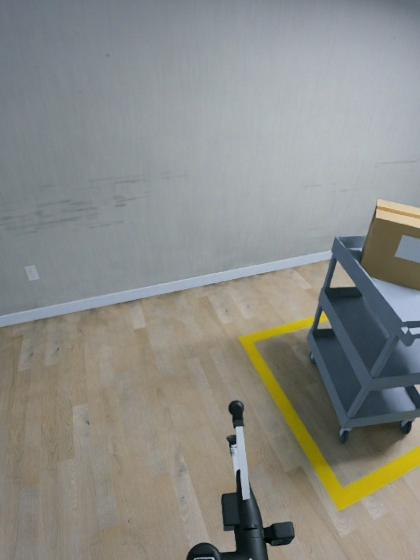

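Request:
move --blocking false --r1 '{"base":{"translate_m":0.08,"strafe_m":0.29},"joints":{"wrist_yaw_rad":1.0},"pace":"slow","speeds":{"wrist_yaw_rad":0.1},"contact_limits":{"strafe_m":1.0}}' --r2 '{"base":{"translate_m":0.75,"strafe_m":0.25}}' --cameras '[]'

Request:
wait --seconds 3.5 --cameras '[]'

Request:
move --blocking false --r1 '{"base":{"translate_m":0.19,"strafe_m":0.19},"joints":{"wrist_yaw_rad":0.86},"pace":"slow","speeds":{"wrist_yaw_rad":0.1},"contact_limits":{"strafe_m":1.0}}' --r2 '{"base":{"rotate_rad":-1.1}}' --cameras '[]'

Request:
wait --seconds 3 --cameras '["r2_head_camera","r1_head_camera"]'

Scene clock: 981.07 s.
earlier move: r1 done
move: r1 moving; r2 moving
r1.base_odometry: x=-1.844 y=+1.437 heading=-0.086
r1.turned_by_wheels: -0.001
r1.turned_by_imu: -0.002
r1.base_tilt: forward=-1.5 right=+1.3
r1.lidar_m: 0.52 0.37 1.87 2.62 2.83 4.26 - 2.73 2.13 2.09 1.49 1.08
r1.base_status: translate_m moving; strafe_m moving
r1.joint_positions: lift_m=+0.750 arm_m=+0.000 wrist_yaw_rad=+1.225 wrist_pitch_rad=+0.002 wrist_roll_rad=+0.000 gripper_m=-0.024
r1.joint_status: wrist_yaw_rad moving
r1.measured_speeds: translate_m=+0.013 strafe_m=+0.049 rotate_rad=+0.001 lift_m=+0.000 arm_m=+0.000 wrist_yaw_rad=-0.096 wrist_pitch_rad=+0.000 wrist_roll_rad=+0.000
r1.motor_effort: lift_m=+20(21) arm_m=-4(4) wheel_0=-16(16) wheel_1=-1(7) wheel_2=+0(5)
r1.servo_current: wrist_yaw_rad=72(78) wrist_pitch_rad=39(46) wrist_roll_rad=39(52) gripper_m=52(59)
r1.contact_limits: strafe_m 1
r1.hand_pose: x=+0.3509 y=+0.2417 z=+0.9275 quat_wxyz=(+0.818, -0.001, +0.001, +0.575) (m; r1's base frame)
r1.wrist_depth_mm: - - - 163 229 217 208 / - - - 164 229 218 208 / - - - 165 229 220 210 / - - - 166 229 220 211 / - - - 251 229 220 211 / - - - 168 177 219 212 / - - 158 163 228 216 211
r2.base_odometry: x=-1.964 y=-5.065 heading=-2.421
r2.turned_by_wheels: +0.000
r2.turned_by_imu: +0.001
r2.base_tilt: forward=-0.7 right=+0.0
r2.lidar_m: 2.02 2.00 1.80 1.51 1.53 0.95 0.79 0.79 1.56 1.59 0.98 1.00
r2.base_status: translate_m moving; strafe_m moving
r2.joint_positions: lift_m=+0.688 arm_m=+0.000 wrist_yaw_rad=+0.001 wrist_pitch_rad=+0.004 wrist_roll_rad=+1.569 gripper_m=+0.120
r2.joint_status: not commanded
r2.measured_speeds: translate_m=+0.121 strafe_m=+0.042 rotate_rad=-0.004 lift_m=+0.000 arm_m=+0.000 wrist_yaw_rad=+0.000 wrist_pitch_rad=+0.000 wrist_roll_rad=+0.000
r2.motor_effort: lift_m=+18(18) arm_m=+5(5) wheel_0=+7(7) wheel_1=+9(11) wheel_2=-13(13)
r2.servo_current: wrist_yaw_rad=46(65) wrist_pitch_rad=39(46) wrist_roll_rad=39(52) gripper_m=46(52)
r2.hand_pose: x=+0.4593 y=-0.0871 z=+0.8650 quat_wxyz=(+0.708, +0.706, +0.002, -0.001) (m; r2's base frame)
r2.wrist_depth_mm: - - - - - 1708 1182 / - - - - - 1661 1182 / - - - - - 1756 1205 / - - - - - 1708 1205 / - - - - - 1618 1205 / - 186 190 - 186 1430 1205 / - - - - - 1618 1205
pictures: none
No camera images: "cameras" was empty.

Scene clock: 984.57 s.
earlier move: r1 moving; r2 moving
r1.base_odometry: x=-1.743 y=+1.707 heading=-0.086
r1.turned_by_wheels: +0.000
r1.turned_by_imu: -0.204
r1.base_tilt: forward=-1.5 right=+1.2
r1.lidar_m: 0.49 0.39 1.40 2.28 2.31 3.01 - 3.88 2.63 2.43 1.68 0.88
r1.base_status: translate_m moving; strafe_m moving
r1.joint_positions: lift_m=+0.750 arm_m=+0.000 wrist_yaw_rad=+0.984 wrist_pitch_rad=+0.002 wrist_roll_rad=+0.000 gripper_m=-0.024
r1.joint_status: all done
r1.measured_speeds: translate_m=-0.002 strafe_m=+0.009 rotate_rad=+0.009 lift_m=+0.000 arm_m=+0.000 wrist_yaw_rad=+0.000 wrist_pitch_rad=+0.000 wrist_roll_rad=+0.000
r1.motor_effort: lift_m=+20(21) arm_m=-7(7) wheel_0=-11(25) wheel_1=-9(13) wheel_2=+4(6)
r1.servo_current: wrist_yaw_rad=85(111) wrist_pitch_rad=46(59) wrist_roll_rad=39(72) gripper_m=52(65)
r1.contact_limits: strafe_m 1
r1.hand_pose: x=+0.4037 y=+0.1917 z=+0.9275 quat_wxyz=(+0.881, -0.001, +0.001, +0.472) (m; r1's base frame)
r1.wrist_depth_mm: - - 248 167 235 231 226 / - - 248 167 236 232 226 / - - 249 168 235 231 227 / - - 249 169 236 234 228 / - - 251 246 237 233 229 / - - 183 171 178 232 229 / - - 166 166 237 231 229
r2.base_odometry: x=-2.346 y=-5.720 heading=-2.421
r2.turned_by_wheels: +0.000
r2.turned_by_imu: +0.002
r2.base_tilt: forward=-0.7 right=+0.1
r2.lidar_m: 1.27 1.23 1.45 1.49 1.46 1.77 1.52 1.55 2.07 0.92 0.95 1.49
r2.base_status: translate_m moving; strafe_m moving
r2.joint_positions: lift_m=+0.688 arm_m=+0.000 wrist_yaw_rad=+0.001 wrist_pitch_rad=+0.004 wrist_roll_rad=+1.569 gripper_m=+0.120
r2.joint_status: not commanded
r2.measured_speeds: all 0
r2.motor_effort: lift_m=+18(18) arm_m=+5(5) wheel_0=+5(9) wheel_1=+3(11) wheel_2=-4(13)
r2.servo_current: wrist_yaw_rad=33(65) wrist_pitch_rad=46(52) wrist_roll_rad=46(59) gripper_m=52(59)
r2.hand_pose: x=+0.4593 y=-0.0871 z=+0.8650 quat_wxyz=(+0.708, +0.706, +0.002, -0.001) (m; r2's base frame)
r2.wrist_depth_mm: - - - - - - 1160 / - - - - - - 1182 / - - - - - - 1138 / - - - - - - 1098 / - - - - - - 1060 / - 186 190 - 186 - 1008 / - - - - - - -
wait: 3.50 s; no rest
pictures: none
No camera images: "cameras" was empty.

Scene clock: 985.07 s.
earlier move: r1 done; r2 done
move: r1 moving; r2 moving
r1.base_odometry: x=-1.733 y=+1.715 heading=-0.087
r1.turned_by_wheels: -0.001
r1.turned_by_imu: -0.002
r1.base_tilt: forward=-1.5 right=+1.3
r1.lidar_m: 0.48 0.39 1.36 2.27 2.31 2.99 - 3.89 2.63 2.45 1.69 0.89
r1.base_status: translate_m moving; strafe_m moving
r1.joint_positions: lift_m=+0.750 arm_m=+0.000 wrist_yaw_rad=+0.950 wrist_pitch_rad=+0.002 wrist_roll_rad=+0.000 gripper_m=-0.024
r1.joint_status: wrist_yaw_rad moving
r1.measured_speeds: translate_m=+0.037 strafe_m=+0.036 rotate_rad=+0.002 lift_m=+0.000 arm_m=+0.000 wrist_yaw_rad=-0.089 wrist_pitch_rad=+0.000 wrist_roll_rad=+0.000
r1.motor_effort: lift_m=+21(21) arm_m=-7(7) wheel_0=-13(15) wheel_1=+1(9) wheel_2=+1(6)
r1.servo_current: wrist_yaw_rad=52(104) wrist_pitch_rad=39(46) wrist_roll_rad=39(46) gripper_m=52(59)
r1.contact_limits: strafe_m 1
r1.hand_pose: x=+0.4100 y=+0.1838 z=+0.9275 quat_wxyz=(+0.889, +0.000, +0.001, +0.457) (m; r1's base frame)
r1.wrist_depth_mm: - - 248 167 238 234 229 / - - 250 166 239 235 229 / - - 250 167 239 235 230 / - - 251 167 239 234 230 / - - 252 169 240 236 231 / - - 184 167 181 236 233 / - - 177 164 241 234 233
r2.base_odometry: x=-2.346 y=-5.720 heading=-2.672
r2.turned_by_wheels: -0.252
r2.turned_by_imu: -0.244
r2.base_tilt: forward=-0.7 right=+0.0
r2.lidar_m: 1.32 1.25 1.31 1.57 1.48 1.55 1.62 1.54 2.06 0.95 0.94 1.08
r2.base_status: rotate_rad moving
r2.joint_positions: lift_m=+0.688 arm_m=+0.000 wrist_yaw_rad=+0.001 wrist_pitch_rad=+0.004 wrist_roll_rad=+1.569 gripper_m=+0.120
r2.joint_status: not commanded
r2.measured_speeds: translate_m=+0.000 strafe_m=-0.001 rotate_rad=-0.973 lift_m=+0.000 arm_m=+0.000 wrist_yaw_rad=+0.000 wrist_pitch_rad=+0.000 wrist_roll_rad=+0.000
r2.motor_effort: lift_m=+18(18) arm_m=+5(5) wheel_0=+8(9) wheel_1=+9(10) wheel_2=+10(10)
r2.servo_current: wrist_yaw_rad=46(52) wrist_pitch_rad=39(46) wrist_roll_rad=52(59) gripper_m=52(52)
r2.hand_pose: x=+0.4593 y=-0.0871 z=+0.8650 quat_wxyz=(+0.708, +0.706, +0.002, -0.001) (m; r2's base frame)
r2.wrist_depth_mm: - - - - - 1576 1182 / - - - - - 1499 1182 / - - - - - 1397 1182 / - - - - - - 1182 / - - - - - - 1160 / - 186 190 - 186 - 1060 / - - - - - - -
pictures: none
No camera images: "cameras" was empty.

Scene clock: 986.33 s.
earlier move: r1 moving; r2 done
r1.base_odometry: x=-1.645 y=+1.790 heading=-0.086
r1.turned_by_wheels: +0.001
r1.turned_by_imu: +0.001
r1.base_tilt: forward=-1.5 right=+1.2
r1.lidar_m: 0.48 0.39 1.25 2.20 2.24 2.91 - 3.97 2.69 2.50 1.54 0.76
r1.base_status: translate_m moving; strafe_m moving
r1.joint_positions: lift_m=+0.750 arm_m=+0.000 wrist_yaw_rad=+0.863 wrist_pitch_rad=+0.002 wrist_roll_rad=+0.000 gripper_m=-0.024
r1.joint_status: all done
r1.measured_speeds: translate_m=+0.071 strafe_m=+0.071 rotate_rad=+0.003 lift_m=+0.000 arm_m=+0.000 wrist_yaw_rad=+0.000 wrist_pitch_rad=+0.000 wrist_roll_rad=+0.000
r1.motor_effort: lift_m=+20(21) arm_m=-7(7) wheel_0=-4(15) wheel_1=+0(9) wheel_2=+3(6)
r1.servo_current: wrist_yaw_rad=52(104) wrist_pitch_rad=39(52) wrist_roll_rad=59(59) gripper_m=52(59)
r1.contact_limits: strafe_m 1
r1.hand_pose: x=+0.4251 y=+0.1622 z=+0.9275 quat_wxyz=(+0.908, +0.000, +0.001, +0.418) (m; r1's base frame)
r1.wrist_depth_mm: - - 253 166 236 226 219 / - - 253 167 236 227 219 / - - 255 167 236 227 221 / - - 255 167 237 228 221 / - - 256 167 237 229 221 / - - 185 167 233 229 222 / - 1863 183 166 235 226 222
r2.base_odometry: x=-2.346 y=-5.720 heading=+2.764
r2.turned_by_wheels: -0.847
r2.turned_by_imu: -0.825
r2.base_tilt: forward=-0.7 right=+0.1
r2.lidar_m: 0.97 1.53 1.25 1.23 1.40 1.51 1.49 1.69 1.55 1.54 2.07 0.93
r2.base_status: done
r2.joint_positions: lift_m=+0.688 arm_m=+0.000 wrist_yaw_rad=+0.001 wrist_pitch_rad=+0.004 wrist_roll_rad=+1.569 gripper_m=+0.120
r2.joint_status: not commanded
r2.measured_speeds: all 0
r2.motor_effort: lift_m=+18(18) arm_m=+5(5) wheel_0=+5(9) wheel_1=+2(12) wheel_2=+5(11)
r2.servo_current: wrist_yaw_rad=52(59) wrist_pitch_rad=46(52) wrist_roll_rad=52(59) gripper_m=52(59)
r2.hand_pose: x=+0.4593 y=-0.0871 z=+0.8650 quat_wxyz=(+0.708, +0.706, +0.002, -0.001) (m; r2's base frame)
r2.wrist_depth_mm: - - - - - 1366 - / - - - - - - - / - - 960 878 - - - / - - 878 820 - - - / - - - 960 - 1430 1042 / - - 198 - 192 1499 1229 / - - - - - 1756 1205
wait: 1.27 of 3 s (r2 has come to rest)
pictures: r1_head_camera, r2_head_camera
Images, in order (width x height): r1_head_camera 420x560, r2_head_camera 420x560.

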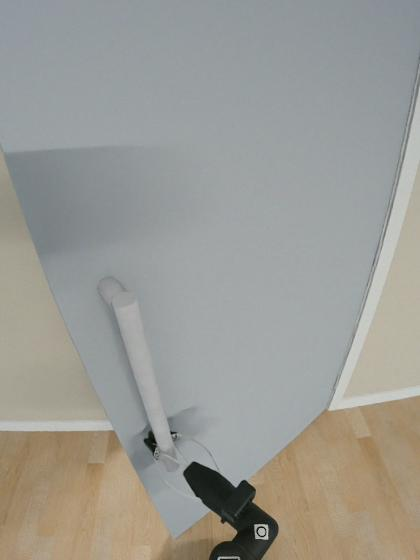

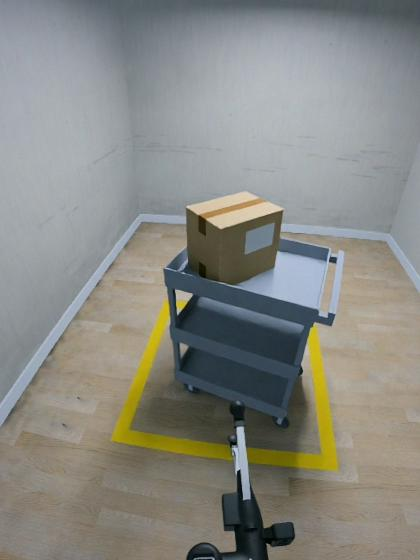

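Request:
move --blocking false --r1 '{"base":{"translate_m":0.24,"strafe_m":0.35},"joints":{"wrist_yaw_rad":0.55},"pace":"slow","speeds":{"wrist_yaw_rad":0.1},"contact_limits":{"strafe_m":1.0}}' --cameras '["r2_head_camera"]'

Request:
zoom_image --camera "r2_head_camera" --region '[110, 180, 360, 480]'

Request:
wait --seconds 3.5 --cameras '[]'

Request:
move --blocking false --r1 '{"base":{"translate_m":0.2,"strafe_m":0.14},"joints":{"wrist_yaw_rad":0.1},"pace":"slow","speeds":{"wrist_yaw_rad":0.15},"contact_limits":{"translate_m":1.0}}' --cameras '[]'

Request:
wait --seconds 3.5 --cameras '["r1_head_camera"]'

Scene clock: 994.83 s.
earlier move: r1 done
move: r1 moving
r1.base_odometry: x=-1.529 y=+1.890 heading=-0.086
r1.turned_by_wheels: +0.000
r1.turned_by_imu: +0.000
r1.base_tilt: forward=-1.6 right=+1.2
r1.lidar_m: 0.40 0.40 1.12 2.08 2.17 2.76 - 4.15 2.83 2.63 1.34 0.66
r1.base_status: translate_m moving; strafe_m moving
r1.joint_positions: lift_m=+0.750 arm_m=+0.000 wrist_yaw_rad=+0.819 wrist_pitch_rad=+0.002 wrist_roll_rad=+0.000 gripper_m=-0.024
r1.joint_status: wrist_yaw_rad moving
r1.measured_speeds: translate_m=+0.027 strafe_m=+0.041 rotate_rad=-0.001 lift_m=+0.000 arm_m=+0.000 wrist_yaw_rad=-0.096 wrist_pitch_rad=+0.000 wrist_roll_rad=+0.000
r1.motor_effort: lift_m=+20(21) arm_m=-7(7) wheel_0=-2(8) wheel_1=+4(4) wheel_2=+3(5)
r1.servo_current: wrist_yaw_rad=59(78) wrist_pitch_rad=46(52) wrist_roll_rad=52(65) gripper_m=52(59)
r1.contact_limits: strafe_m 1
r1.hand_pose: x=+0.4320 y=+0.1509 z=+0.9275 quat_wxyz=(+0.917, +0.000, +0.001, +0.398) (m; r1's base frame)
r1.wrist_depth_mm: - - 257 167 232 219 211 / 1808 - 258 167 234 220 211 / 1756 - 257 167 233 219 211 / 1708 - 260 167 234 220 211 / - - 259 167 233 221 213 / 1808 - 182 167 229 222 213 / - - 177 166 230 217 213
r2: as last shown
r2.turned_by_wheels: +0.000
r2.turned_by_imu: +0.001
r2.base_tilt: forward=-0.6 right=+0.0
r2.lidar_m: 0.97 1.55 1.25 1.26 1.40 1.52 1.46 1.66 1.56 1.55 2.06 0.92
r2.motor_effort: lift_m=+18(18) arm_m=+5(5) wheel_0=+5(5) wheel_1=+2(3) wheel_2=+5(6)
r2.servo_current: wrist_yaw_rad=52(59) wrist_pitch_rad=39(46) wrist_roll_rad=59(59) gripper_m=52(59)
r2.wrist_depth_mm: - - - - - 1366 - / - - - - - - - / - - 960 878 - - - / - - 866 820 - - - / - - - 991 - 1397 1060 / - - 198 - 193 1499 1182 / - - - - - 1756 1205
pictures: r2_head_camera
Images, in order (width x height): r2_head_camera 420x560.

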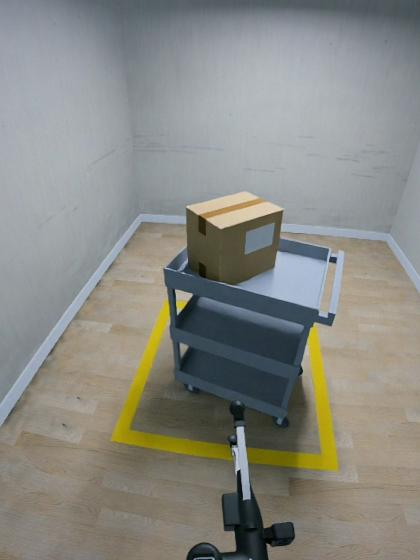

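Scaled by 1.680 from the camera's 420x560 image, which has a finer 1200x1600 frame.

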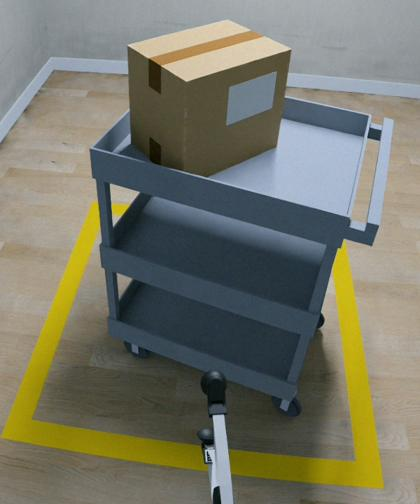

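Scene clock: 998.33 s.
earlier move: r1 moving
r1.base_odometry: x=-1.314 y=+2.150 heading=-0.090
r1.turned_by_wheels: -0.004
r1.turned_by_imu: -0.060
r1.base_tilt: forward=-1.6 right=+1.3
r1.lidar_m: 0.38 0.61 0.76 1.57 1.87 2.33 - 4.92 3.18 2.88 1.04 0.53
r1.base_status: translate_m moving; strafe_m moving
r1.joint_positions: lift_m=+0.750 arm_m=+0.000 wrist_yaw_rad=+0.524 wrist_pitch_rad=+0.002 wrist_roll_rad=+0.000 gripper_m=-0.024
r1.joint_status: wrist_yaw_rad off_target (ended at +0.528, target +0.550)
r1.measured_speeds: translate_m=+0.056 strafe_m=+0.084 rotate_rad=+0.001 lift_m=+0.000 arm_m=+0.000 wrist_yaw_rad=-0.001 wrist_pitch_rad=+0.000 wrist_roll_rad=+0.000
r1.motor_effort: lift_m=+20(21) arm_m=-7(7) wheel_0=-31(34) wheel_1=-2(9) wheel_2=-14(14)
r1.servo_current: wrist_yaw_rad=176(176) wrist_pitch_rad=39(52) wrist_roll_rad=59(72) gripper_m=52(65)
r1.contact_limits: strafe_m 1
r1.hand_pose: x=+0.4646 y=+0.0685 z=+0.9275 quat_wxyz=(+0.966, +0.000, +0.001, +0.259) (m; r1's base frame)
r1.wrist_depth_mm: - 449 427 232 147 220 216 / - 445 427 231 148 220 217 / - - 427 231 149 220 216 / - - 433 233 150 220 217 / - - 433 235 150 221 218 / - - 436 233 150 220 219 / - - 158 235 149 220 -
r2.base_odometry: x=-2.346 y=-5.720 heading=+2.764
r2.turned_by_wheels: +0.000
r2.turned_by_imu: +0.000
r2.base_tilt: forward=-0.7 right=+0.0
r2.lidar_m: 0.95 1.54 1.25 1.25 1.39 1.51 1.48 1.71 1.55 1.56 1.91 0.92
r2.base_status: not commanded
r2.joint_positions: lift_m=+0.688 arm_m=+0.000 wrist_yaw_rad=+0.001 wrist_pitch_rad=+0.004 wrist_roll_rad=+1.569 gripper_m=+0.120
r2.joint_status: not commanded
r2.measured_speeds: all 0
r2.motor_effort: lift_m=+18(18) arm_m=+5(5) wheel_0=+4(5) wheel_1=+2(3) wheel_2=+5(6)
r2.servo_current: wrist_yaw_rad=46(59) wrist_pitch_rad=46(52) wrist_roll_rad=46(59) gripper_m=52(59)
r2.hand_pose: x=+0.4593 y=-0.0871 z=+0.8650 quat_wxyz=(+0.708, +0.706, +0.002, -0.001) (m; r2's base frame)
r2.wrist_depth_mm: - - - - - 1366 - / - - - - - - - / - - 960 878 - - - / - - 866 831 - - - / - - - 991 - 1397 1042 / - - 198 - 193 1537 1205 / - - - - - 1756 1205
wait: 3.50 s; no rest
pictures: none
No camera images: "cameras" was empty.

Scene clock: 998.83 s.
earlier move: r1 replaced
move: r1 moving
r1.base_odometry: x=-1.274 y=+2.179 heading=-0.092
r1.turned_by_wheels: -0.002
r1.turned_by_imu: -0.062
r1.base_tilt: forward=-1.6 right=+1.3
r1.lidar_m: 0.42 0.56 0.69 1.25 1.85 2.23 4.11 5.28 3.23 2.89 1.08 0.57
r1.base_status: earlier translate_m replaced; earlier strafe_m replaced; translate_m moving; strafe_m moving
r1.joint_positions: lift_m=+0.750 arm_m=+0.000 wrist_yaw_rad=+0.473 wrist_pitch_rad=+0.002 wrist_roll_rad=+0.000 gripper_m=-0.024
r1.joint_status: wrist_yaw_rad moving
r1.measured_speeds: translate_m=+0.082 strafe_m=+0.060 rotate_rad=-0.006 lift_m=+0.000 arm_m=+0.000 wrist_yaw_rad=-0.144 wrist_pitch_rad=+0.000 wrist_roll_rad=+0.000
r1.motor_effort: lift_m=+20(21) arm_m=-2(6) wheel_0=-17(27) wheel_1=+2(5) wheel_2=-11(19)
r1.servo_current: wrist_yaw_rad=65(189) wrist_pitch_rad=33(46) wrist_roll_rad=39(59) gripper_m=59(59)
r1.contact_limits: translate_m 1
r1.hand_pose: x=+0.4674 y=+0.0537 z=+0.9275 quat_wxyz=(+0.972, +0.000, +0.001, +0.235) (m; r1's base frame)
r1.wrist_depth_mm: 407 384 243 158 233 229 225 / 407 387 243 159 232 229 225 / 410 387 244 158 234 229 227 / 415 392 244 160 234 231 227 / 413 389 245 171 234 230 228 / 413 394 245 162 178 231 228 / 418 397 166 159 234 230 229
r2: as last shown
r2.base_tilt: forward=-0.6 right=+0.1
r2.lidar_m: 0.96 1.55 1.24 1.21 1.40 1.51 1.47 1.69 1.55 1.53 1.91 0.93
r2.servo_current: wrist_yaw_rad=39(65) wrist_pitch_rad=46(46) wrist_roll_rad=46(52) gripper_m=46(59)
r2.wrist_depth_mm: - - - - - 1397 - / - - - - - - - / - - 960 878 - - - / - - 866 831 - - - / - - - 991 - 1464 1042 / - - 199 - 192 1537 1205 / - - - - - 1756 1205
pictures: none
No camera images: "cameras" was empty.

Scene clock: 1001.73 s.
earlier move: r1 done
r1.base_odometry: x=-1.103 y=+2.271 heading=-0.091
r1.turned_by_wheels: +0.002
r1.turned_by_imu: +0.030
r1.base_tilt: forward=-3.1 right=+2.1
r1.lidar_m: 0.36 0.41 0.51 0.95 1.77 2.16 3.51 3.30 3.31 2.95 0.75 0.44
r1.base_status: done
r1.joint_positions: lift_m=+0.750 arm_m=-0.001 wrist_yaw_rad=+0.095 wrist_pitch_rad=+0.011 wrist_roll_rad=+0.000 gripper_m=-0.025
r1.joint_status: all done
r1.measured_speeds: translate_m=+0.000 strafe_m=+0.000 rotate_rad=+0.000 lift_m=+0.000 arm_m=+0.000 wrist_yaw_rad=-0.003 wrist_pitch_rad=+0.000 wrist_roll_rad=+0.000
r1.motor_effort: lift_m=+21(21) arm_m=+10(10) wheel_0=+3(27) wheel_1=+7(10) wheel_2=-17(21)
r1.servo_current: wrist_yaw_rad=46(189) wrist_pitch_rad=65(65) wrist_roll_rad=52(65) gripper_m=46(59)
r1.contact_limits: translate_m 1
r1.hand_pose: x=+0.4658 y=-0.0596 z=+0.9250 quat_wxyz=(+0.999, +0.000, +0.005, +0.048) (m; r1's base frame)
r1.wrist_depth_mm: - 216 219 145 235 242 248 / - - 218 145 234 241 248 / - 216 220 145 235 242 249 / - 217 220 145 234 242 249 / - 216 220 147 235 242 249 / - 217 198 148 235 243 250 / - 149 220 146 233 245 252
r2.base_odometry: x=-2.346 y=-5.720 heading=+2.764
r2.turned_by_wheels: +0.000
r2.turned_by_imu: +0.000
r2.base_tilt: forward=-0.7 right=+0.1
r2.lidar_m: 0.97 1.53 1.24 1.24 1.41 1.49 1.48 1.69 1.55 1.55 1.84 0.91
r2.base_status: not commanded
r2.joint_positions: lift_m=+0.688 arm_m=+0.000 wrist_yaw_rad=+0.001 wrist_pitch_rad=+0.004 wrist_roll_rad=+1.569 gripper_m=+0.120
r2.joint_status: not commanded
r2.measured_speeds: all 0
r2.motor_effort: lift_m=+18(18) arm_m=+5(5) wheel_0=+5(5) wheel_1=+2(3) wheel_2=+5(6)
r2.servo_current: wrist_yaw_rad=52(65) wrist_pitch_rad=39(52) wrist_roll_rad=52(59) gripper_m=52(59)
r2.hand_pose: x=+0.4593 y=-0.0871 z=+0.8650 quat_wxyz=(+0.708, +0.706, +0.002, -0.001) (m; r2's base frame)
r2.wrist_depth_mm: - - - - - 1336 - / - - - - - - - / - - 960 891 - - - / - - 866 831 - - - / - - - 991 - 1397 1025 / - - 198 - 192 1537 1205 / - - - - - 1756 1205
wait: 2.90 of 3.5 s (r1 has come to rest)
pictures: r1_head_camera
Images, in order (width x height): r1_head_camera 420x560.

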